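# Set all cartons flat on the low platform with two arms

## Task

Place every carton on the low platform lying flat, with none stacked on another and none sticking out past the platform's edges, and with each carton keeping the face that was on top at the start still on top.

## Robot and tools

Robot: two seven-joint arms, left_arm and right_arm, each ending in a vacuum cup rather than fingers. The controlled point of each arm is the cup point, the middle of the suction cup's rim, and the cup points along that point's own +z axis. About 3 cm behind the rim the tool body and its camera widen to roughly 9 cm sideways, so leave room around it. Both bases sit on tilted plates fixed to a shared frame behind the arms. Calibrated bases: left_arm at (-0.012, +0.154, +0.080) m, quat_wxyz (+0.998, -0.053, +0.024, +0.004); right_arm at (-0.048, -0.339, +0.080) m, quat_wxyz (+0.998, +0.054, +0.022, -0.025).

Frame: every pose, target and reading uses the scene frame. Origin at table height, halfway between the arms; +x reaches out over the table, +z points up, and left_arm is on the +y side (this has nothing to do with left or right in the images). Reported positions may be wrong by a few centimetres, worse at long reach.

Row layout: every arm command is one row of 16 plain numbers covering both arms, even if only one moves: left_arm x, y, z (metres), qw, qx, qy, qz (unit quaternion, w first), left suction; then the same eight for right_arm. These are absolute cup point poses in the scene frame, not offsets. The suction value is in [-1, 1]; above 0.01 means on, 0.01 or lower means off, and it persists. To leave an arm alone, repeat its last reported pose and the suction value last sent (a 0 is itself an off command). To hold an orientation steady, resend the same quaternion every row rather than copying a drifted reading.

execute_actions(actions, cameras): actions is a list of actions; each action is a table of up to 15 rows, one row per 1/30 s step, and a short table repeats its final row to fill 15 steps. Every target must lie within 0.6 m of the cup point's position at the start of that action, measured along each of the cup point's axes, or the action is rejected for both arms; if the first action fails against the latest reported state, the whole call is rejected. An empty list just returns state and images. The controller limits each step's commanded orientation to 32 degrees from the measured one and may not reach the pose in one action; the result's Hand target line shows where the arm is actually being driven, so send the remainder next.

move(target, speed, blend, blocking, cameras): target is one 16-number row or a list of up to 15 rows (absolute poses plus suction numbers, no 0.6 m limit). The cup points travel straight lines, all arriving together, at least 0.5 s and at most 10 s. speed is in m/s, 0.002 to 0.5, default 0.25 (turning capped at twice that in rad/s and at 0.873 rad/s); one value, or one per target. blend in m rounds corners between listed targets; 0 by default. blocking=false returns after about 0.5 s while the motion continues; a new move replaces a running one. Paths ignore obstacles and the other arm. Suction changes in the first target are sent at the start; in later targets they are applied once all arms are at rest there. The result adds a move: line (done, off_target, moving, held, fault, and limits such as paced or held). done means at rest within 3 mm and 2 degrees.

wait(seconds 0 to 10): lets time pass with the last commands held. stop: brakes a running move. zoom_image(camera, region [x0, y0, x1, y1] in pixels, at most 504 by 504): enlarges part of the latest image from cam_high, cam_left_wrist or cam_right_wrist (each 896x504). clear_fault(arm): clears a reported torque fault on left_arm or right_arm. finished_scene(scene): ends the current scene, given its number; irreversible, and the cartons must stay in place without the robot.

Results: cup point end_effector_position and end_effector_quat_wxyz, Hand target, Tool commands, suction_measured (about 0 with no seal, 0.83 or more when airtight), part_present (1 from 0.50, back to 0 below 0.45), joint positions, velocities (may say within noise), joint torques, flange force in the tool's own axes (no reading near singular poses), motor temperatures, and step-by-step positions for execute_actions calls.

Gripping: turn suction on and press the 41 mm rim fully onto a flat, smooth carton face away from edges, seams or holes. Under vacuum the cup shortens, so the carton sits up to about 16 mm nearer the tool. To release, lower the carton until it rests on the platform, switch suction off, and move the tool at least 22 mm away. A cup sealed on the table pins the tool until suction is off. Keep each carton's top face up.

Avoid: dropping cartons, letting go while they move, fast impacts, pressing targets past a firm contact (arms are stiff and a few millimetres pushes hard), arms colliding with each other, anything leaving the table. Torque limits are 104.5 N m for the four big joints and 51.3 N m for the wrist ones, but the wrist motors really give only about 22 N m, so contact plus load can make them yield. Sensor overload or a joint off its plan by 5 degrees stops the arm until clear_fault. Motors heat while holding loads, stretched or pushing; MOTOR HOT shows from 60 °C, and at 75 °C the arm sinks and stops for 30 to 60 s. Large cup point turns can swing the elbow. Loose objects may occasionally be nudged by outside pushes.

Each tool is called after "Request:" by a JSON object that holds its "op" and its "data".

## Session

Request:
{"op": "execute_actions", "data": {"actions": []}}

Scene clock: 0.00 s.
left_arm: end_effector_position=(-0.0028, +0.6620, +0.3361) suction_measured=0.00 part_present=0 end_effector_quat_wxyz=(-0.073, +0.824, +0.560, -0.039) | right_arm: end_effector_position=(+0.4393, -0.4231, +0.3810) suction_measured=0.00 part_present=0 end_effector_quat_wxyz=(-0.360, +0.704, -0.590, +0.162)
Joint positions: left_arm=[-2.361 0.534 1.333 1.543 -0.706 1.374 0.212] | right_arm=[0.067 0.019 0.266 2.068 -0.97 0.625 -0.271]
Joint velocities: within noise
Joint torques (N m): no reading
Motor temperatures (°C): left_arm=[32 37 27 32 33 33 42] | right_arm=[32 36 29 33 42 32 42]
Flange force (N): no reading
Hand target: left_arm -0.0028, +0.6620, +0.3361; -0.073, +0.824, +0.560, -0.039 | right_arm +0.4393, -0.4231, +0.3810; -0.360, +0.704, -0.590, +0.162
Tool commands: left_gripper/suction=+0.0 right_gripper/suction=+0.0

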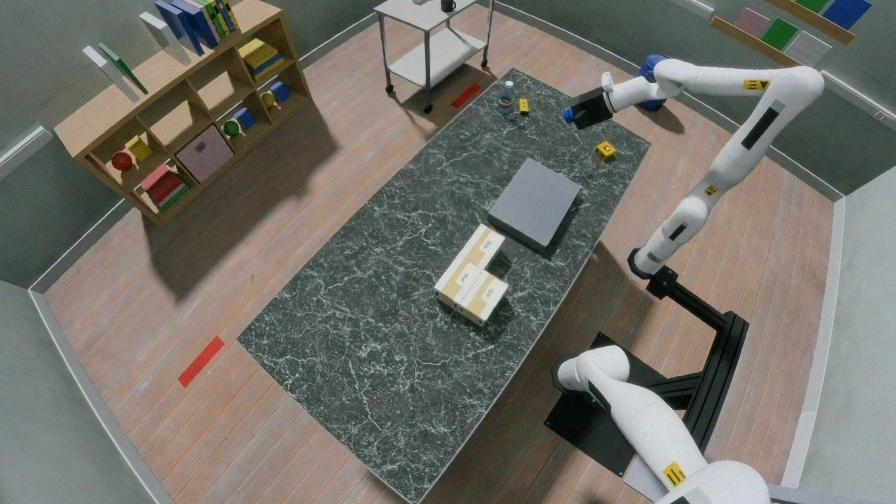

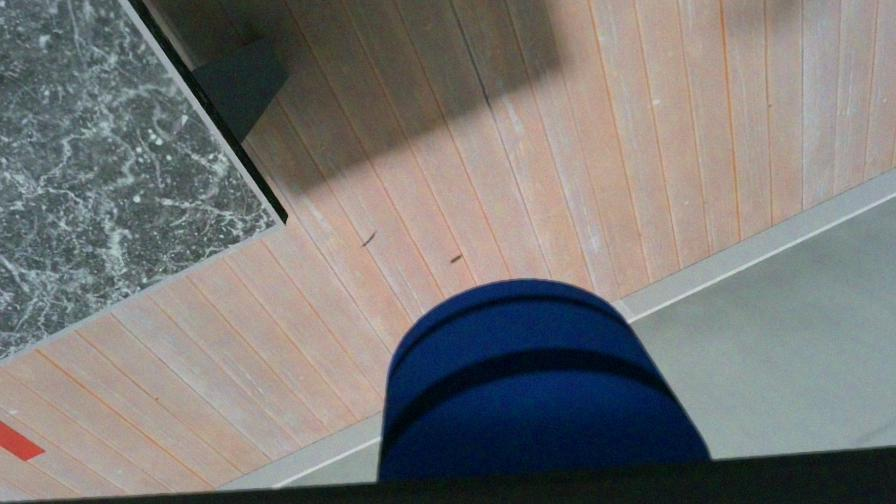

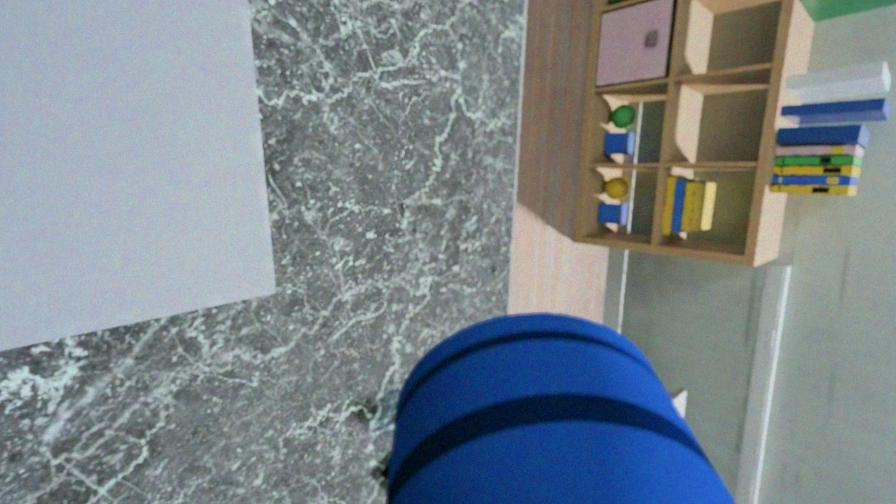

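Request:
{"op": "zoom_image", "data": {"camera": "cam_high", "region": [420, 140, 620, 340]}}

Request:
{"op": "move", "data": {"target": [0.0, 0.66, 0.33, 0, 0.824, 0.566, 0, 0, 0.33, -0.13, 0.30, 0, 1, 0, 0, 0], "speed": 0.3, "cameras": ["cam_high", "cam_right_wrist"]}}

Scaled by 2.520 from the camera's 896x504 image, which has a finer 1280x720 frame.

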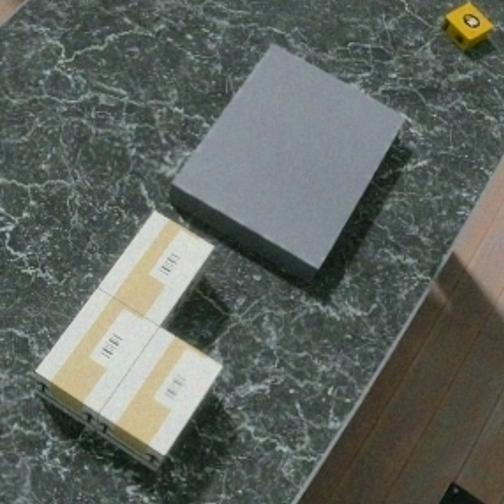

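Scene clock: 8.33 s.
left_arm: end_effector_position=(+0.0000, +0.6600, +0.3300) suction_measured=0.00 part_present=0 end_effector_quat_wxyz=(+0.000, +0.824, +0.566, +0.000) | right_arm: end_effector_position=(+0.3300, -0.1300, +0.3000) suction_measured=0.00 part_present=0 end_effector_quat_wxyz=(+0.000, +1.000, +0.000, +0.000)
Joint positions: left_arm=[-2.409 0.623 1.367 1.473 -0.619 1.417 0.135] | right_arm=[-0.645 0.403 -0.149 1.635 0.183 1.156 -0.811]
Joint torques (N m): left_arm=[-1.81 -14.79 4.6 -8.12 0.12 0.12 -0.16] | right_arm=[-1.53 -15.55 -0.64 -8.31 0.65 -0.16 0.41]
Flange force (N): left_arm=[-0.4 1.4 4.1] | right_arm=[-1.5 -1.0 0.6]
Hand target: left_arm +0.0000, +0.6600, +0.3300; +0.000, +0.824, +0.566, +0.000 | right_arm +0.3300, -0.1300, +0.3000; +0.000, +1.000, +0.000, +0.000
Off the commanded pose: left_arm 0.000 m, 0 deg | right_arm 0.000 m, 0 deg.
move: done
Images, in order (width x height): cam_high 896x504, cam_right_wrist 896x504.

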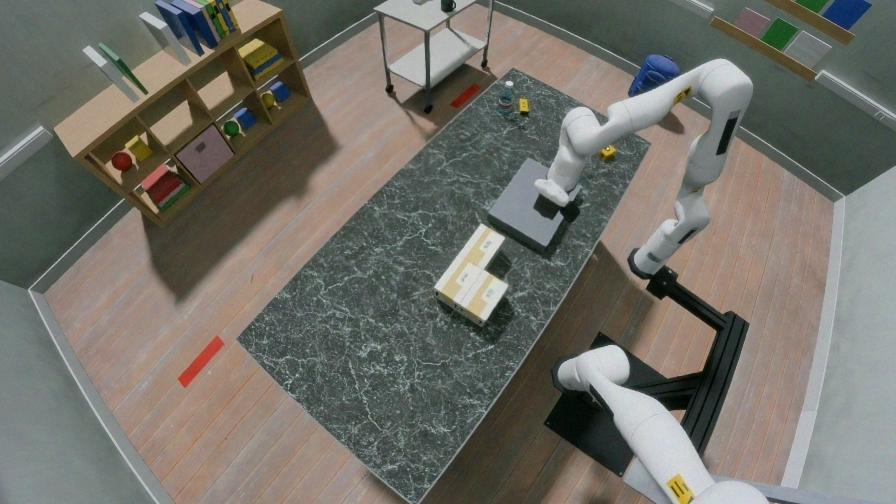

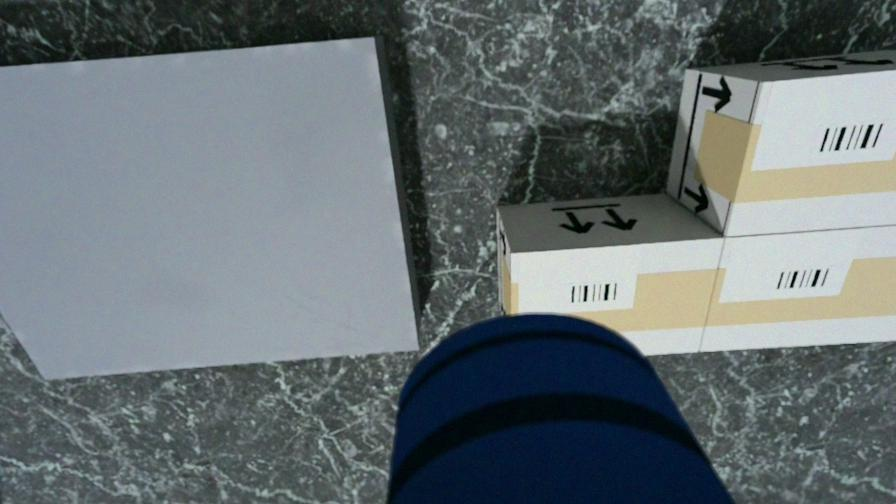

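Request:
{"op": "move", "data": {"target": [0.0, 0.66, 0.33, 0, 0.824, 0.566, 0, 0, 0.444, -0.032, 0.17, 0, 0.9992, 0.0410, 0, 0], "speed": 0.25, "cameras": ["cam_right_wrist"]}}

Scene clock: 59.53 s.
left_arm: end_effector_position=(+0.0000, +0.6600, +0.3300) suction_measured=0.00 part_present=0 end_effector_quat_wxyz=(+0.000, +0.824, +0.566, +0.000) | right_arm: end_effector_position=(+0.4440, -0.0320, +0.1700) suction_measured=0.00 part_present=0 end_effector_quat_wxyz=(+0.000, +0.999, +0.041, +0.000)
Joint positions: left_arm=[-2.409 0.623 1.367 1.473 -0.619 1.417 0.135] | right_arm=[-0.661 0.868 -0.133 1.241 0.239 1.087 -0.734]
Joint torques (N m): left_arm=[-1.79 -14.75 4.61 -8.19 0.07 0.15 -0.19] | right_arm=[-2.24 -22.37 -0.78 -7.86 0.64 -0.1 0.41]
Flange force (N): left_arm=[-0.9 1.6 4.3] | right_arm=[-1.8 -0.3 0.0]
Hand target: left_arm +0.0000, +0.6600, +0.3300; +0.000, +0.824, +0.566, +0.000 | right_arm +0.4440, -0.0320, +0.1700; +0.000, +0.999, +0.041, +0.000
Off the commanded pose: left_arm 0.000 m, 0 deg | right_arm 0.000 m, 0 deg.
move: done
Images, in order (width x height): cam_right_wrist 896x504.

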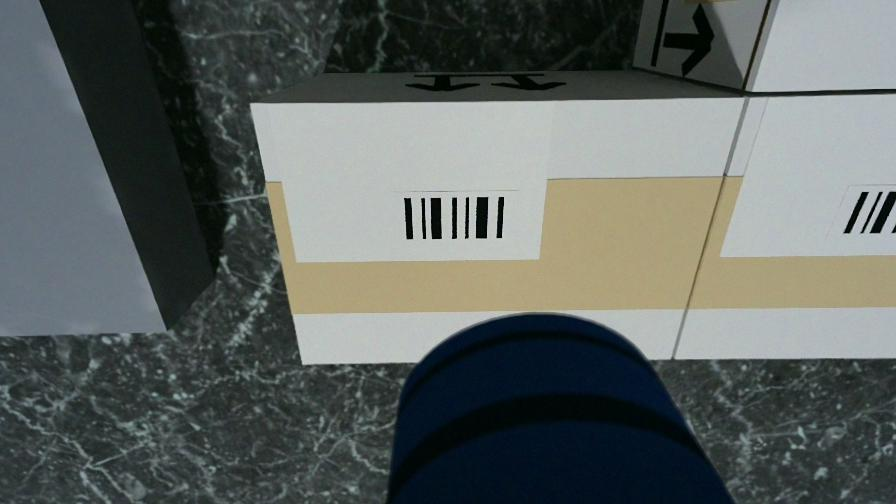

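Request:
{"op": "move", "data": {"target": [0.0, 0.66, 0.33, 0, 0.824, 0.566, 0, 0, 0.4536, -0.0289, 0.118, 0, 0.9992, 0.0410, 0, 0], "speed": 0.1, "cameras": ["cam_right_wrist"]}}

Scene clock: 76.73 s.
left_arm: end_effector_position=(+0.0000, +0.6600, +0.3300) suction_measured=0.00 part_present=0 end_effector_quat_wxyz=(+0.000, +0.824, +0.566, +0.000) | right_arm: end_effector_position=(+0.4536, -0.0289, +0.1180) suction_measured=0.00 part_present=0 end_effector_quat_wxyz=(+0.000, +0.999, +0.041, +0.000)
Joint positions: left_arm=[-2.409 0.623 1.367 1.473 -0.619 1.417 0.135] | right_arm=[-0.651 0.956 -0.124 1.238 0.253 1.001 -0.734]
Joint torques (N m): left_arm=[-1.84 -14.8 4.57 -8.19 0.09 0.12 -0.2] | right_arm=[-2.36 -23.14 -0.76 -7.44 0.64 -0.05 0.44]
Flange force (N): left_arm=[-0.6 1.6 4.2] | right_arm=[-1.7 -0.3 0.0]
Hand target: left_arm +0.0000, +0.6600, +0.3300; +0.000, +0.824, +0.566, +0.000 | right_arm +0.4536, -0.0289, +0.1180; +0.000, +0.999, +0.041, +0.000
Off the commanded pose: left_arm 0.000 m, 0 deg | right_arm 0.000 m, 0 deg.
move: done
Images, in order (width x height): cam_right_wrist 896x504.

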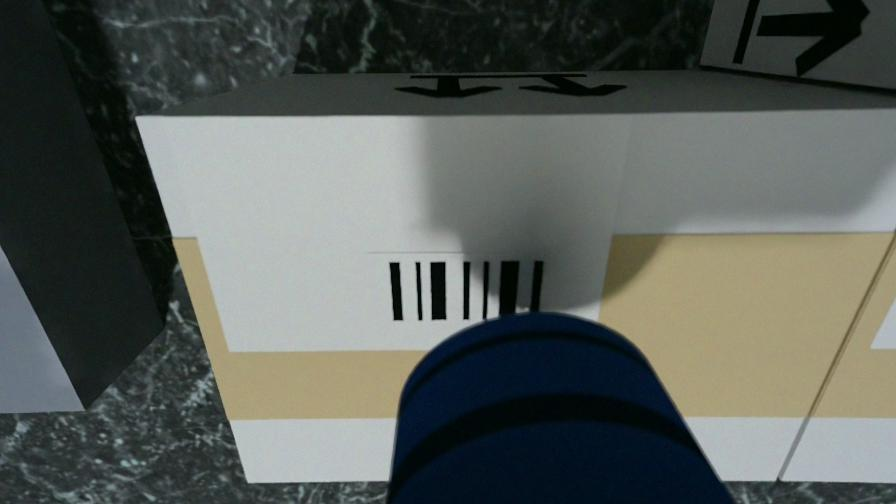

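Request:
{"op": "move", "data": {"target": [[0.0, 0.66, 0.33, 0, 0.824, 0.566, 0, 0, 0.4567, -0.0246, 0.100, 0, 0.9992, 0.0410, 0, 1], [0.0, 0.66, 0.33, 0, 0.824, 0.566, 0, 0, 0.4567, -0.0246, 0.0905, 0, 0.9992, 0.0410, 0, 1]], "speed": [0.06, 0.02], "cameras": []}}

Scene clock: 98.07 s.
left_arm: end_effector_position=(+0.0000, +0.6600, +0.3300) suction_measured=0.00 part_present=0 end_effector_quat_wxyz=(+0.000, +0.824, +0.566, +0.000) | right_arm: end_effector_position=(+0.4567, -0.0246, +0.0905) suction_measured=0.00 part_present=0 end_effector_quat_wxyz=(+0.000, +0.999, +0.041, +0.000)
Joint positions: left_arm=[-2.409 0.623 1.367 1.473 -0.619 1.417 0.135] | right_arm=[-0.651 1.006 -0.119 1.228 0.26 0.961 -0.739]
Joint torques (N m): left_arm=[-1.83 -14.66 4.62 -8.21 0.13 0.18 -0.14] | right_arm=[-2.39 -23.62 -0.71 -7.22 0.66 -0.15 0.41]
Flange force (N): left_arm=[-0.9 1.7 4.4] | right_arm=[-1.1 -0.6 -0.1]
Hand target: left_arm +0.0000, +0.6600, +0.3300; +0.000, +0.824, +0.566, +0.000 | right_arm +0.4567, -0.0246, +0.0905; +0.000, +0.999, +0.041, +0.000
Off the commanded pose: left_arm 0.000 m, 0 deg | right_arm 0.000 m, 0 deg.
move: done
No camera images: "cameras" was empty.

Request:
{"op": "move", "data": {"target": [[0.0, 0.66, 0.33, 0, 0.824, 0.566, 0, 0, 0.4567, -0.0246, 0.0875, 0, 0.9992, 0.0410, 0, 1]], "speed": 0.02, "cameras": ["cam_right_wrist"]}}

Scene clock: 105.77 s.
left_arm: end_effector_position=(+0.0000, +0.6600, +0.3300) suction_measured=0.00 part_present=0 end_effector_quat_wxyz=(+0.000, +0.824, +0.566, +0.000) | right_arm: end_effector_position=(+0.4567, -0.0246, +0.0875) suction_measured=0.96 part_present=1 end_effector_quat_wxyz=(+0.000, +0.999, +0.041, +0.000)
Joint positions: left_arm=[-2.409 0.623 1.367 1.473 -0.619 1.417 0.135] | right_arm=[-0.651 1.011 -0.119 1.229 0.261 0.955 -0.74]
Joint torques (N m): left_arm=[-1.83 -14.77 4.62 -8.16 0.09 0.13 -0.19] | right_arm=[-2.6 -25.62 -0.95 -8.09 0.68 -0.02 0.41]
Flange force (N): left_arm=[-0.5 1.6 4.2] | right_arm=[-1.8 -0.3 3.4]
Hand target: left_arm +0.0000, +0.6600, +0.3300; +0.000, +0.824, +0.566, +0.000 | right_arm +0.4567, -0.0246, +0.0875; +0.000, +0.999, +0.041, +0.000
Off the commanded pose: left_arm 0.000 m, 0 deg | right_arm 0.000 m, 0 deg.
move: done
Images, in order (width x height): cam_right_wrist 896x504.

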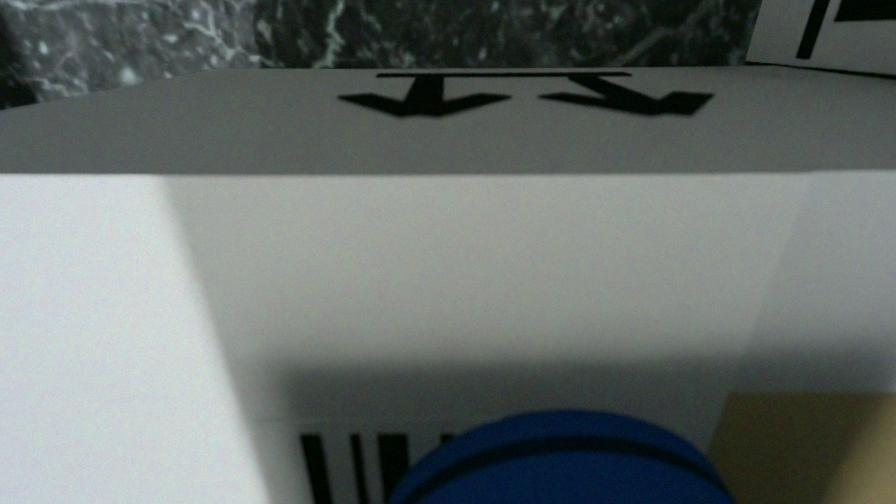

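Request:
{"op": "move", "data": {"target": [[0.0, 0.66, 0.33, 0, 0.824, 0.566, 0, 0, 0.4567, -0.0246, 0.19, 0, 0.9992, 0.0410, 0, 1], [0.0, 0.66, 0.33, 0, 0.824, 0.566, 0, 0, 0.3698, -0.4063, 0.19, 0, 0.9994, 0.0349, 0, 1], [0.0, 0.66, 0.33, 0, 0.824, 0.566, 0, 0, 0.3698, -0.4063, 0.14, 0, 0.9994, 0.0349, 0, 1]], "speed": [0.08, 0.2, 0.1], "cameras": ["cam_high", "cam_right_wrist"]}}

Scene clock: 120.07 s.
left_arm: end_effector_position=(+0.0000, +0.6600, +0.3300) suction_measured=0.00 part_present=0 end_effector_quat_wxyz=(+0.000, +0.824, +0.566, +0.000) | right_arm: end_effector_position=(+0.3698, -0.4063, +0.1400) suction_measured=0.96 part_present=1 end_effector_quat_wxyz=(+0.000, +0.999, +0.035, +0.000)
Joint positions: left_arm=[-2.409 0.623 1.367 1.473 -0.619 1.417 0.135] | right_arm=[0.009 0.517 -0.083 1.958 0.252 0.642 -0.141]
Joint torques (N m): left_arm=[-1.81 -14.8 4.59 -8.12 0.13 0.14 -0.17] | right_arm=[-1.48 -17.29 -0.39 -6.07 0.7 -0.02 0.41]
Flange force (N): left_arm=[-0.5 1.4 4.2] | right_arm=[-0.5 -1.6 3.5]
Hand target: left_arm +0.0000, +0.6600, +0.3300; +0.000, +0.824, +0.566, +0.000 | right_arm +0.3698, -0.4063, +0.1400; +0.000, +0.999, +0.035, +0.000
Off the commanded pose: left_arm 0.000 m, 0 deg | right_arm 0.000 m, 0 deg.
move: done
Images, in order (width x height): cam_high 896x504, cam_right_wrist 896x504.

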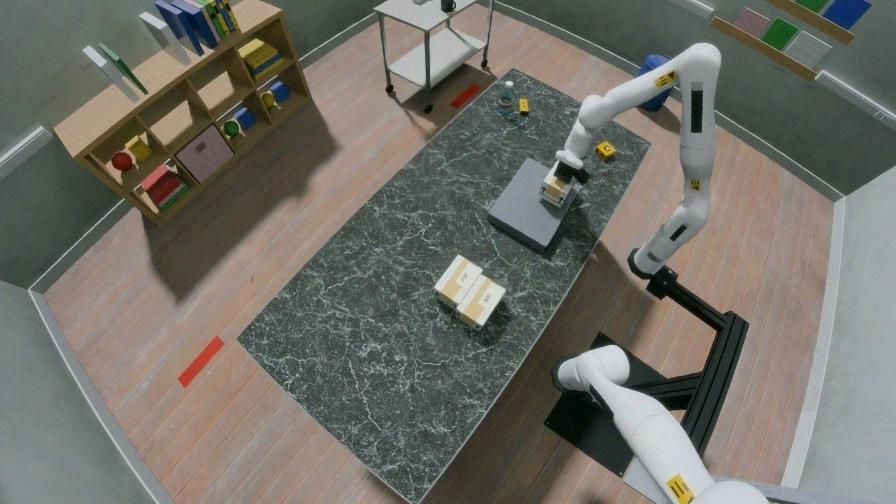

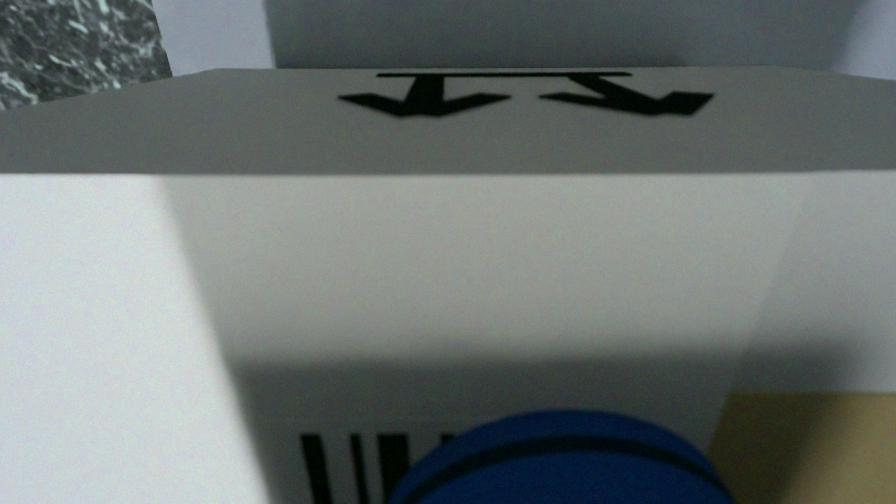

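Request:
{"op": "move", "data": {"target": [[0.0, 0.66, 0.33, 0, 0.824, 0.566, 0, 0, 0.3698, -0.4063, 0.125, 0, 0.9994, 0.0349, 0, 1], [0.0, 0.66, 0.33, 0, 0.824, 0.566, 0, 0, 0.3698, -0.4063, 0.1195, 0, 0.9994, 0.0349, 0, 1]], "speed": [0.06, 0.02], "cameras": ["cam_right_wrist"]}}

Scene clock: 138.50 s.
left_arm: end_effector_position=(+0.0000, +0.6600, +0.3300) suction_measured=0.00 part_present=0 end_effector_quat_wxyz=(+0.000, +0.824, +0.566, +0.000) | right_arm: end_effector_position=(+0.3698, -0.4063, +0.1196) suction_measured=0.96 part_present=1 end_effector_quat_wxyz=(+0.000, +0.999, +0.035, +0.000)
Joint positions: left_arm=[-2.409 0.623 1.367 1.473 -0.619 1.417 0.135] | right_arm=[0.006 0.56 -0.07 1.973 0.267 0.584 -0.154]
Joint torques (N m): left_arm=[-1.79 -14.7 4.6 -8.15 0.1 0.1 -0.18] | right_arm=[-0.91 -10.36 0.22 -5.14 0.86 -1.49 0.44]
Flange force (N): left_arm=[-0.7 1.6 4.1] | right_arm=[-6.0 -2.2 -16.9]
Hand target: left_arm +0.0000, +0.6600, +0.3300; +0.000, +0.824, +0.566, +0.000 | right_arm +0.3698, -0.4063, +0.1195; +0.000, +0.999, +0.035, +0.000
Off the commanded pose: left_arm 0.000 m, 0 deg | right_arm 0.000 m, 0 deg.
move: done
Images, in order (width x height): cam_right_wrist 896x504.

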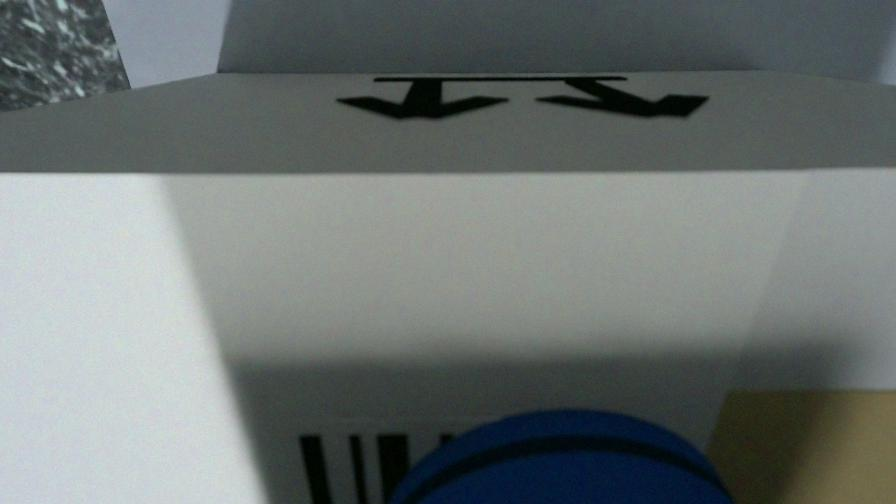

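Request:
{"op": "move", "data": {"target": [[0.0, 0.66, 0.33, 0, 0.824, 0.566, 0, 0, 0.3698, -0.4063, 0.1197, 0, 0.9994, 0.0349, 0, 0]], "speed": 0.02, "cameras": []}}

Request:
{"op": "move", "data": {"target": [[0.0, 0.66, 0.33, 0, 0.824, 0.566, 0, 0, 0.3698, -0.4063, 0.150, 0, 0.9994, 0.0349, 0, 0], [0.0, 0.66, 0.33, 0, 0.824, 0.566, 0, 0, 0.3698, -0.4063, 0.20, 0, 0.9994, 0.0349, 0, 0], [0.0, 0.66, 0.33, 0, 0.824, 0.566, 0, 0, 0.356, 0.09, 0.17, 0, 0.9992, 0.0410, 0, 0]], "speed": [0.05, 0.15, 0.25], "cameras": ["cam_high", "cam_right_wrist"]}}

Scene clock: 149.60 s.
left_arm: end_effector_position=(+0.0000, +0.6600, +0.3300) suction_measured=0.00 part_present=0 end_effector_quat_wxyz=(+0.000, +0.824, +0.566, +0.000) | right_arm: end_effector_position=(+0.3698, -0.4063, +0.1197) suction_measured=0.00 part_present=0 end_effector_quat_wxyz=(+0.000, +0.999, +0.035, +0.000)
Joint positions: left_arm=[-2.409 0.623 1.367 1.473 -0.619 1.417 0.135] | right_arm=[0.006 0.56 -0.071 1.973 0.267 0.584 -0.154]
Joint torques (N m): left_arm=[-1.79 -14.77 4.59 -8.1 0.08 0.13 -0.18] | right_arm=[0.19 -3.87 1.43 -3.59 1.19 -2.11 0.45]
Flange force (N): left_arm=[-0.5 1.5 4.1] | right_arm=[-8.2 -3.5 -34.5]
Hand target: left_arm +0.0000, +0.6600, +0.3300; +0.000, +0.824, +0.566, +0.000 | right_arm +0.3698, -0.4063, +0.1197; +0.000, +0.999, +0.035, +0.000
Off the commanded pose: left_arm 0.000 m, 0 deg | right_arm 0.000 m, 0 deg.
move: done
No camera images: "cameras" was empty.

Scene clock: 153.20 s.
left_arm: end_effector_position=(+0.0000, +0.6600, +0.3300) suction_measured=0.00 part_present=0 end_effector_quat_wxyz=(+0.000, +0.824, +0.566, +0.000) | right_arm: end_effector_position=(+0.3560, +0.0900, +0.1700) suction_measured=0.00 part_present=0 end_effector_quat_wxyz=(+0.000, +0.999, +0.041, +0.000)
Joint positions: left_arm=[-2.409 0.623 1.367 1.473 -0.619 1.417 0.135] | right_arm=[-0.896 0.936 -0.166 1.157 0.255 1.133 -0.984]
Joint torques (N m): left_arm=[-1.83 -14.76 4.62 -8.13 0.08 0.15 -0.19] | right_arm=[-2.15 -23.18 -0.86 -8.04 0.66 -0.18 0.4]
Flange force (N): left_arm=[-0.5 1.6 4.2] | right_arm=[-1.7 0.1 -0.1]
Hand target: left_arm +0.0000, +0.6600, +0.3300; +0.000, +0.824, +0.566, +0.000 | right_arm +0.3560, +0.0900, +0.1700; +0.000, +0.999, +0.041, +0.000
Off the commanded pose: left_arm 0.000 m, 0 deg | right_arm 0.000 m, 0 deg.
move: done
Images, in order (width x height): cam_high 896x504, cam_right_wrist 896x504.

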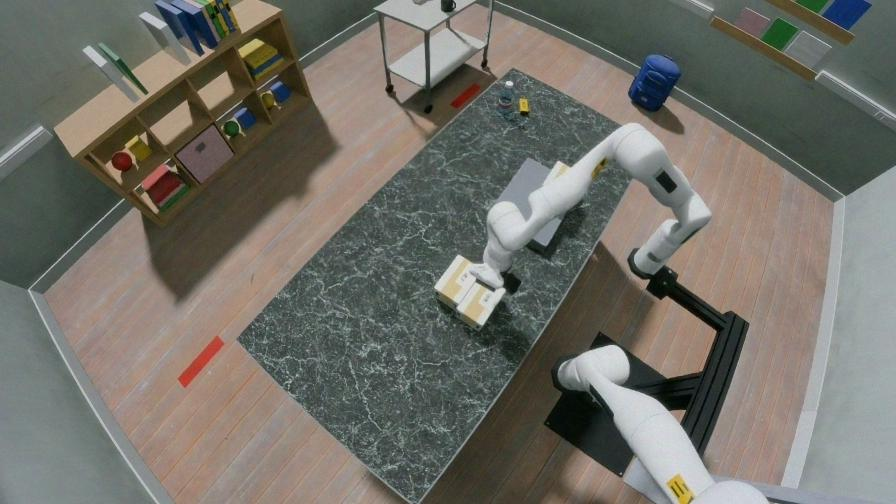

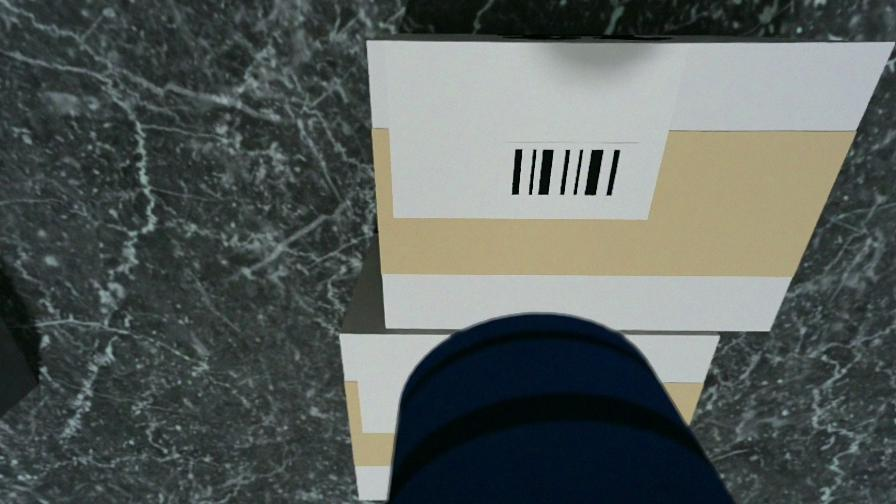

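Request:
{"op": "move", "data": {"target": [[0.0, 0.66, 0.33, 0, 0.824, 0.566, 0, 0, 0.3505, 0.1250, 0.100, 0, 0.9992, 0.0410, 0, 1], [0.0, 0.66, 0.33, 0, 0.824, 0.566, 0, 0, 0.3505, 0.1250, 0.0885, 0, 0.9992, 0.0410, 0, 1]], "speed": [0.1, 0.02], "cameras": ["cam_right_wrist"]}}

Scene clock: 174.10 s.
left_arm: end_effector_position=(+0.0000, +0.6600, +0.3300) suction_measured=0.00 part_present=0 end_effector_quat_wxyz=(+0.000, +0.824, +0.566, +0.000) | right_arm: end_effector_position=(+0.3505, +0.1250, +0.0885) suction_measured=0.89 part_present=1 end_effector_quat_wxyz=(+0.000, +0.999, +0.041, +0.000)
Joint positions: left_arm=[-2.409 0.623 1.367 1.473 -0.619 1.417 0.135] | right_arm=[-0.934 1.098 -0.153 1.096 0.272 1.035 -1.024]
Joint torques (N m): left_arm=[-1.85 -14.81 4.6 -8.19 0.16 0.17 -0.15] | right_arm=[-2.4 -26.95 -0.98 -8.64 0.66 -0.07 0.44]
Flange force (N): left_arm=[-0.6 1.5 4.4] | right_arm=[-2.1 0.5 3.8]
Hand target: left_arm +0.0000, +0.6600, +0.3300; +0.000, +0.824, +0.566, +0.000 | right_arm +0.3505, +0.1250, +0.0885; +0.000, +0.999, +0.041, +0.000
Off the commanded pose: left_arm 0.000 m, 0 deg | right_arm 0.000 m, 0 deg.
move: done
Images, in order (width x height): cam_right_wrist 896x504.

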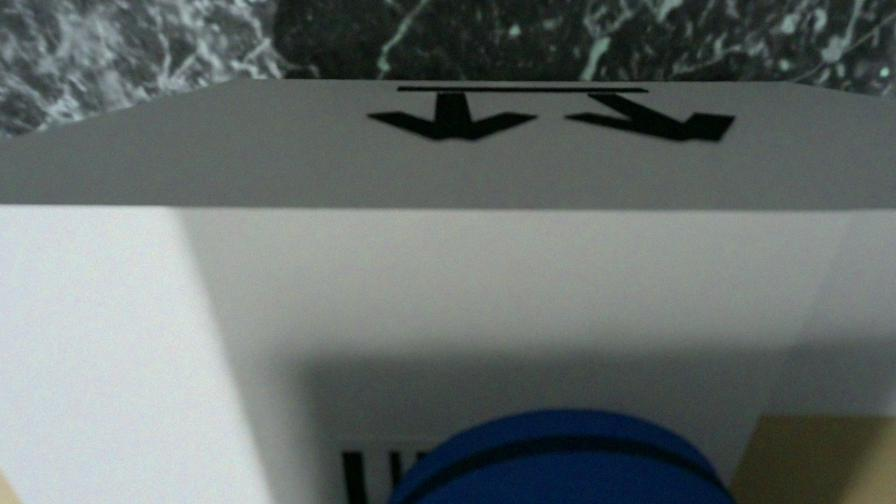

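Request:
{"op": "move", "data": {"target": [[0.0, 0.66, 0.33, 0, 0.824, 0.566, 0, 0, 0.3505, 0.1250, 0.21, 0, 0.9992, 0.0410, 0, 1], [0.0, 0.66, 0.33, 0, 0.824, 0.566, 0, 0, 0.3555, -0.2690, 0.21, 0, 0.9992, 0.0410, 0, 1], [0.0, 0.66, 0.33, 0, 0.824, 0.566, 0, 0, 0.3555, -0.2690, 0.15, 0, 0.9992, 0.0410, 0, 1]], "speed": [0.08, 0.2, 0.1], "cameras": ["cam_high", "cam_right_wrist"]}}

Scene clock: 202.83 s.
left_arm: end_effector_position=(+0.0000, +0.6600, +0.3300) suction_measured=0.00 part_present=0 end_effector_quat_wxyz=(+0.000, +0.824, +0.566, +0.000) | right_arm: end_effector_position=(+0.3555, -0.2689, +0.1500) suction_measured=0.95 part_present=1 end_effector_quat_wxyz=(+0.000, +0.999, +0.041, +0.000)
Joint positions: left_arm=[-2.409 0.623 1.367 1.473 -0.619 1.417 0.135] | right_arm=[-0.313 0.53 -0.115 1.959 0.282 0.673 -0.501]
Joint torques (N m): left_arm=[-1.85 -14.74 4.63 -8.13 0.12 0.12 -0.17] | right_arm=[-1.8 -17.26 -0.74 -6.29 0.48 -0.12 0.5]
Motor temperatures (°C): left_arm=[32 39 27 33 33 32 42] | right_arm=[32 41 29 33 42 32 42]
Flange force (N): left_arm=[-0.3 1.5 4.2] | right_arm=[-0.8 -1.5 4.0]
Hand target: left_arm +0.0000, +0.6600, +0.3300; +0.000, +0.824, +0.566, +0.000 | right_arm +0.3555, -0.2690, +0.1500; +0.000, +0.999, +0.041, +0.000
Off the commanded pose: left_arm 0.000 m, 0 deg | right_arm 0.000 m, 0 deg.
move: done
Images, in order (width x height): cam_high 896x504, cam_right_wrist 896x504.

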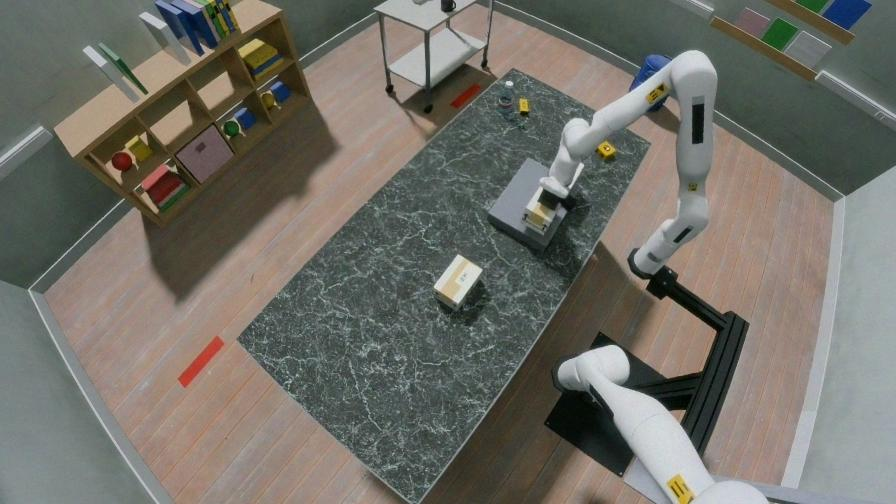

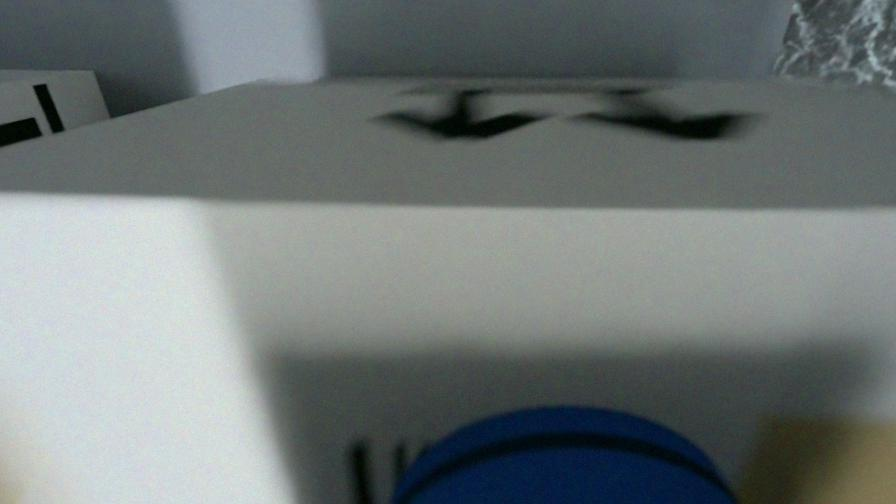

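Request:
{"op": "zoom_image", "data": {"camera": "cam_high", "region": [480, 140, 620, 260]}}

Request:
{"op": "wait", "data": {"seconds": 0.3, "cameras": ["cam_right_wrist"]}}

Scaled by 3.600 from the camera's 896x504 image, which has a finer 1280x720 frame.

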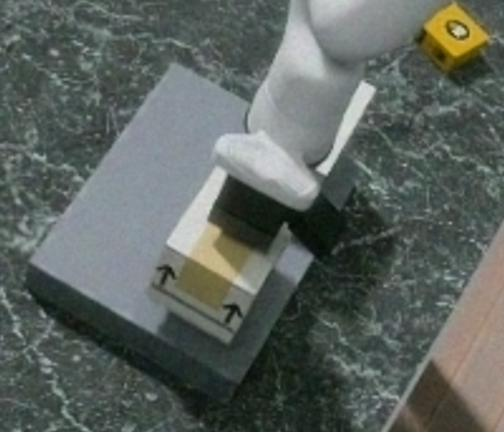

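Scene clock: 224.53 s.
left_arm: end_effector_position=(+0.0000, +0.6600, +0.3300) suction_measured=0.00 part_present=0 end_effector_quat_wxyz=(+0.000, +0.824, +0.566, +0.000) | right_arm: end_effector_position=(+0.3555, -0.2690, +0.1500) suction_measured=0.96 part_present=1 end_effector_quat_wxyz=(+0.000, +0.999, +0.041, +0.000)
Joint positions: left_arm=[-2.409 0.623 1.367 1.473 -0.619 1.417 0.135] | right_arm=[-0.313 0.53 -0.115 1.96 0.282 0.673 -0.501]
Joint torques (N m): left_arm=[-1.85 -14.72 4.55 -8.21 0.09 0.13 -0.16] | right_arm=[-1.69 -17.14 -0.67 -6.39 0.7 -0.09 0.41]
Flange force (N): left_arm=[-0.8 1.7 4.2] | right_arm=[-1.3 -1.4 3.6]
Hand target: left_arm +0.0000, +0.6600, +0.3300; +0.000, +0.824, +0.566, +0.000 | right_arm +0.3555, -0.2690, +0.1500; +0.000, +0.999, +0.041, +0.000
Tool commands: left_gripper/suction=+0.0 right_gripper/suction=+1.0
Off the commanded pose: left_arm 0.000 m, 0 deg | right_arm 0.000 m, 0 deg.
wait: 0.30 s; at rest from the start
Images, in order (width x height): cam_right_wrist 896x504.

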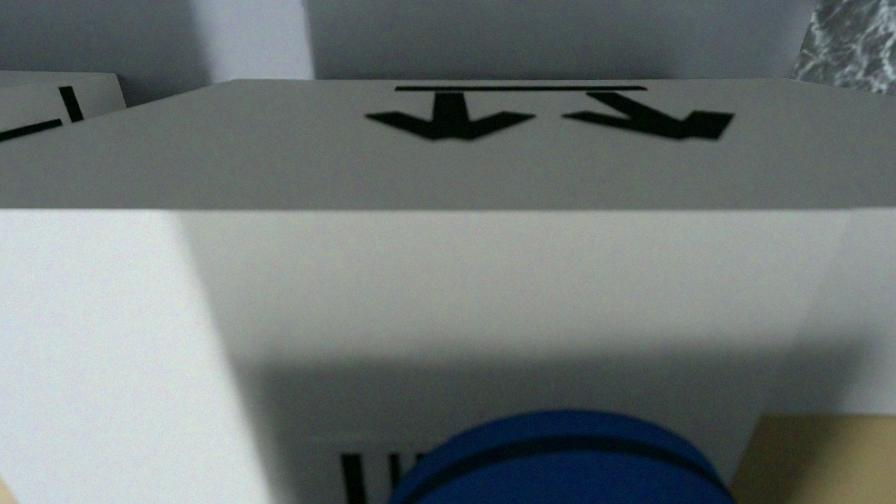

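Request:
{"op": "move", "data": {"target": [[0.0, 0.66, 0.33, 0, 0.824, 0.566, 0, 0, 0.3555, -0.2700, 0.127, 0, 0.9992, 0.0410, 0, 1], [0.0, 0.66, 0.33, 0, 0.824, 0.566, 0, 0, 0.3555, -0.2700, 0.1210, 0, 0.9992, 0.0410, 0, 1]], "speed": [0.06, 0.02], "cameras": ["cam_right_wrist"]}}

Scene clock: 250.27 s.
left_arm: end_effector_position=(+0.0000, +0.6600, +0.3300) suction_measured=0.00 part_present=0 end_effector_quat_wxyz=(+0.000, +0.824, +0.566, +0.000) | right_arm: end_effector_position=(+0.3555, -0.2700, +0.1210) suction_measured=0.96 part_present=1 end_effector_quat_wxyz=(+0.000, +0.999, +0.041, +0.000)
Joint positions: left_arm=[-2.409 0.623 1.367 1.473 -0.619 1.417 0.135] | right_arm=[-0.317 0.59 -0.095 1.983 0.308 0.589 -0.521]
Joint torques (N m): left_arm=[-1.85 -14.76 4.54 -8.15 0.11 0.13 -0.18] | right_arm=[-1.73 -17.16 -0.61 -5.54 0.65 -0.04 0.4]
Flange force (N): left_arm=[-0.5 1.6 4.1] | right_arm=[-1.2 -1.3 2.8]
Hand target: left_arm +0.0000, +0.6600, +0.3300; +0.000, +0.824, +0.566, +0.000 | right_arm +0.3555, -0.2700, +0.1210; +0.000, +0.999, +0.041, +0.000
Off the commanded pose: left_arm 0.000 m, 0 deg | right_arm 0.000 m, 0 deg.
move: done
Images, in order (width x height): cam_right_wrist 896x504.

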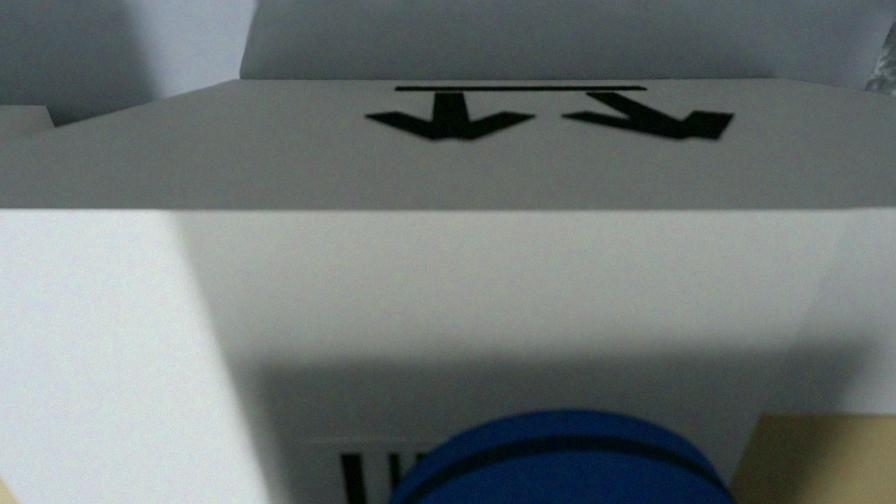

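Request:
{"op": "move", "data": {"target": [[0.0, 0.66, 0.33, 0, 0.824, 0.566, 0, 0, 0.3555, -0.2700, 0.1197, 0, 0.9992, 0.0410, 0, 1]], "speed": 0.02, "cameras": []}}

Scene clock: 256.77 s.
left_arm: end_effector_position=(+0.0000, +0.6600, +0.3300) suction_measured=0.00 part_present=0 end_effector_quat_wxyz=(+0.000, +0.824, +0.566, +0.000) | right_arm: end_effector_position=(+0.3555, -0.2700, +0.1197) suction_measured=0.96 part_present=1 end_effector_quat_wxyz=(+0.000, +0.999, +0.041, +0.000)
Joint positions: left_arm=[-2.409 0.623 1.367 1.473 -0.619 1.417 0.135] | right_arm=[-0.317 0.593 -0.094 1.984 0.309 0.585 -0.522]
Joint torques (N m): left_arm=[-1.81 -14.74 4.63 -8.16 0.09 0.12 -0.18] | right_arm=[-0.95 -12.47 0.3 -5.28 0.97 -0.91 0.41]
Flange force (N): left_arm=[-0.6 1.6 4.2] | right_arm=[-5.1 -1.2 -10.8]
Hand target: left_arm +0.0000, +0.6600, +0.3300; +0.000, +0.824, +0.566, +0.000 | right_arm +0.3555, -0.2700, +0.1197; +0.000, +0.999, +0.041, +0.000
Off the commanded pose: left_arm 0.000 m, 0 deg | right_arm 0.000 m, 0 deg.
move: done
No camera images: "cameras" was empty.

Request:
{"op": "move", "data": {"target": [[0.0, 0.66, 0.33, 0, 0.824, 0.566, 0, 0, 0.3555, -0.2700, 0.1199, 0, 0.9992, 0.0410, 0, 0]], "speed": 0.02, "cameras": []}}

Request:
{"op": "move", "data": {"target": [[0.0, 0.66, 0.33, 0, 0.824, 0.566, 0, 0, 0.3555, -0.2700, 0.150, 0, 0.9992, 0.0410, 0, 0], [0.0, 0.66, 0.33, 0, 0.824, 0.566, 0, 0, 0.3555, -0.2700, 0.20, 0, 0.9992, 0.0410, 0, 0], [0.0, 0.66, 0.33, 0, 0.824, 0.566, 0, 0, 0.3755, -0.4439, 0.215, 0, 0.9992, 0.0410, 0, 0]], "speed": [0.05, 0.15, 0.2], "cameras": ["cam_high", "cam_right_wrist"]}}

Scene clock: 272.60 s.
left_arm: end_effector_position=(+0.0000, +0.6600, +0.3300) suction_measured=0.00 part_present=0 end_effector_quat_wxyz=(+0.000, +0.824, +0.566, +0.000) | right_arm: end_effector_position=(+0.3555, -0.2700, +0.1199) suction_measured=0.00 part_present=0 end_effector_quat_wxyz=(+0.000, +0.999, +0.041, +0.000)
Joint positions: left_arm=[-2.409 0.623 1.367 1.473 -0.619 1.417 0.135] | right_arm=[-0.317 0.593 -0.094 1.984 0.309 0.586 -0.522]
Joint torques (N m): left_arm=[-1.78 -14.77 4.59 -8.16 0.12 0.13 -0.16] | right_arm=[0.15 -6.76 1.46 -4.09 1.28 -1.63 0.45]
Flange force (N): left_arm=[-0.8 1.5 4.2] | right_arm=[-7.7 -2.0 -26.8]
Hand target: left_arm +0.0000, +0.6600, +0.3300; +0.000, +0.824, +0.566, +0.000 | right_arm +0.3555, -0.2700, +0.1199; +0.000, +0.999, +0.041, +0.000
Off the commanded pose: left_arm 0.000 m, 0 deg | right_arm 0.000 m, 0 deg.
move: done
No camera images: "cameras" was empty.

Scene clock: 274.97 s.
left_arm: end_effector_position=(+0.0000, +0.6600, +0.3300) suction_measured=0.00 part_present=0 end_effector_quat_wxyz=(+0.000, +0.824, +0.566, +0.000) | right_arm: end_effector_position=(+0.3755, -0.4439, +0.2150) suction_measured=0.00 part_present=0 end_effector_quat_wxyz=(+0.000, +0.999, +0.041, +0.000)
Joint positions: left_arm=[-2.409 0.623 1.367 1.473 -0.619 1.417 0.135] | right_arm=[0.09 0.387 -0.093 1.841 0.184 0.875 0.023]
Joint torques (N m): left_arm=[-1.84 -14.76 4.57 -8.14 0.11 0.12 -0.14] | right_arm=[-1.31 -15.2 -0.28 -7.05 0.7 -0.05 0.46]
Flange force (N): left_arm=[-0.5 1.5 4.1] | right_arm=[-1.0 -1.8 0.3]
Hand target: left_arm +0.0000, +0.6600, +0.3300; +0.000, +0.824, +0.566, +0.000 | right_arm +0.3755, -0.4439, +0.2150; +0.000, +0.999, +0.041, +0.000
Off the commanded pose: left_arm 0.000 m, 0 deg | right_arm 0.000 m, 0 deg.
move: done
Images, in order (width x height): cam_high 896x504, cam_right_wrist 896x504.

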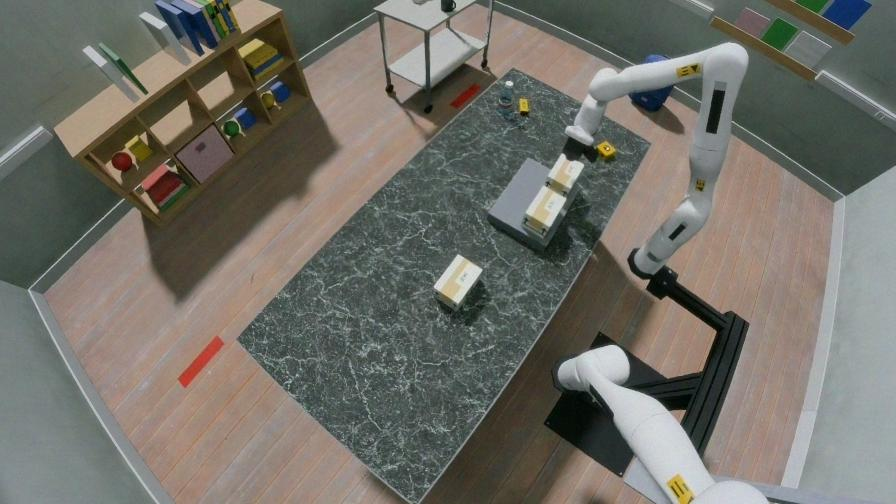

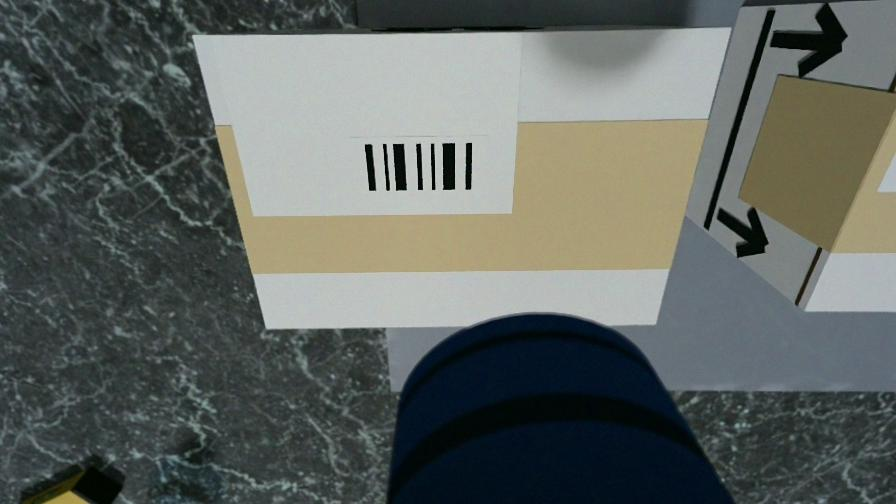

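Request:
{"op": "move", "data": {"target": [[0.0, 0.66, 0.33, 0, 0.824, 0.566, 0, 0, 0.370, -0.4515, 0.150, 0, 0.9992, 0.0410, 0, 1], [0.0, 0.66, 0.33, 0, 0.824, 0.566, 0, 0, 0.370, -0.4515, 0.139, 0, 0.9992, 0.0410, 0, 1]], "speed": [0.1, 0.02], "cameras": ["cam_right_wrist"]}}

Scene clock: 336.07 s.
left_arm: end_effector_position=(+0.0000, +0.6600, +0.3300) suction_measured=0.00 part_present=0 end_effector_quat_wxyz=(+0.000, +0.824, +0.566, +0.000) | right_arm: end_effector_position=(+0.3700, -0.4515, +0.1390) suction_measured=0.00 part_present=0 end_effector_quat_wxyz=(+0.000, +0.999, +0.041, +0.000)
Joint positions: left_arm=[-2.409 0.623 1.367 1.473 -0.619 1.417 0.135] | right_arm=[0.109 0.517 -0.066 1.937 0.227 0.648 0.006]
Joint torques (N m): left_arm=[-1.85 -14.72 4.66 -8.16 0.09 0.11 -0.18] | right_arm=[-1.23 -16.01 -0.12 -5.46 0.67 -0.06 0.43]
Flange force (N): left_arm=[-0.4 1.6 4.2] | right_arm=[-0.3 -1.7 -0.3]
Hand target: left_arm +0.0000, +0.6600, +0.3300; +0.000, +0.824, +0.566, +0.000 | right_arm +0.3700, -0.4515, +0.1390; +0.000, +0.999, +0.041, +0.000
Off the commanded pose: left_arm 0.000 m, 0 deg | right_arm 0.000 m, 0 deg.
move: done
Images, in order (width x height): cam_right_wrist 896x504.

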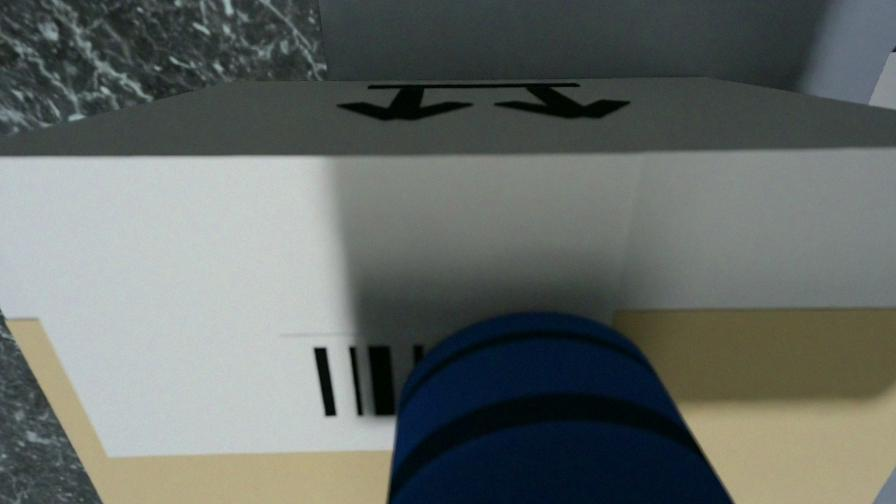

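Request:
{"op": "move", "data": {"target": [[0.0, 0.66, 0.33, 0, 0.824, 0.566, 0, 0, 0.3700, -0.4515, 0.1365, 0, 0.9992, 0.0410, 0, 1], [0.0, 0.66, 0.33, 0, 0.824, 0.566, 0, 0, 0.3700, -0.4515, 0.1345, 0, 0.9992, 0.0410, 0, 1]], "speed": 0.02, "cameras": ["cam_right_wrist"]}}

Scene clock: 361.37 s.
left_arm: end_effector_position=(+0.0000, +0.6600, +0.3300) suction_measured=0.00 part_present=0 end_effector_quat_wxyz=(+0.000, +0.824, +0.566, +0.000) | right_arm: end_effector_position=(+0.3700, -0.4515, +0.1345) suction_measured=0.95 part_present=1 end_effector_quat_wxyz=(+0.000, +0.999, +0.041, +0.000)
Joint positions: left_arm=[-2.409 0.623 1.367 1.473 -0.619 1.417 0.135] | right_arm=[0.108 0.526 -0.064 1.94 0.23 0.635 0.003]
Joint torques (N m): left_arm=[-1.8 -14.73 4.61 -8.17 0.08 0.16 -0.18] | right_arm=[-1.41 -17.56 -0.25 -6.03 0.72 -0.02 0.45]
Flange force (N): left_arm=[-0.8 1.6 4.3] | right_arm=[-0.4 -1.7 3.4]
Hand target: left_arm +0.0000, +0.6600, +0.3300; +0.000, +0.824, +0.566, +0.000 | right_arm +0.3700, -0.4515, +0.1345; +0.000, +0.999, +0.041, +0.000
Off the commanded pose: left_arm 0.000 m, 0 deg | right_arm 0.000 m, 0 deg.
move: done
Images, in order (width x height): cam_right_wrist 896x504.

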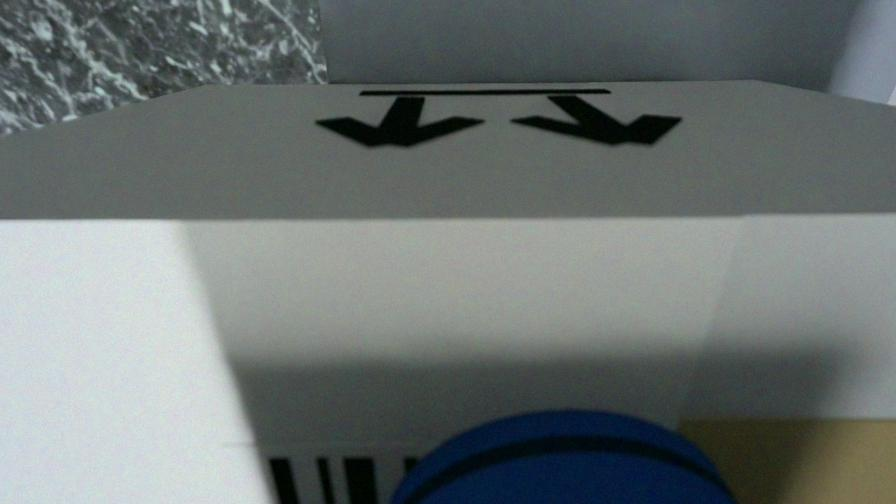

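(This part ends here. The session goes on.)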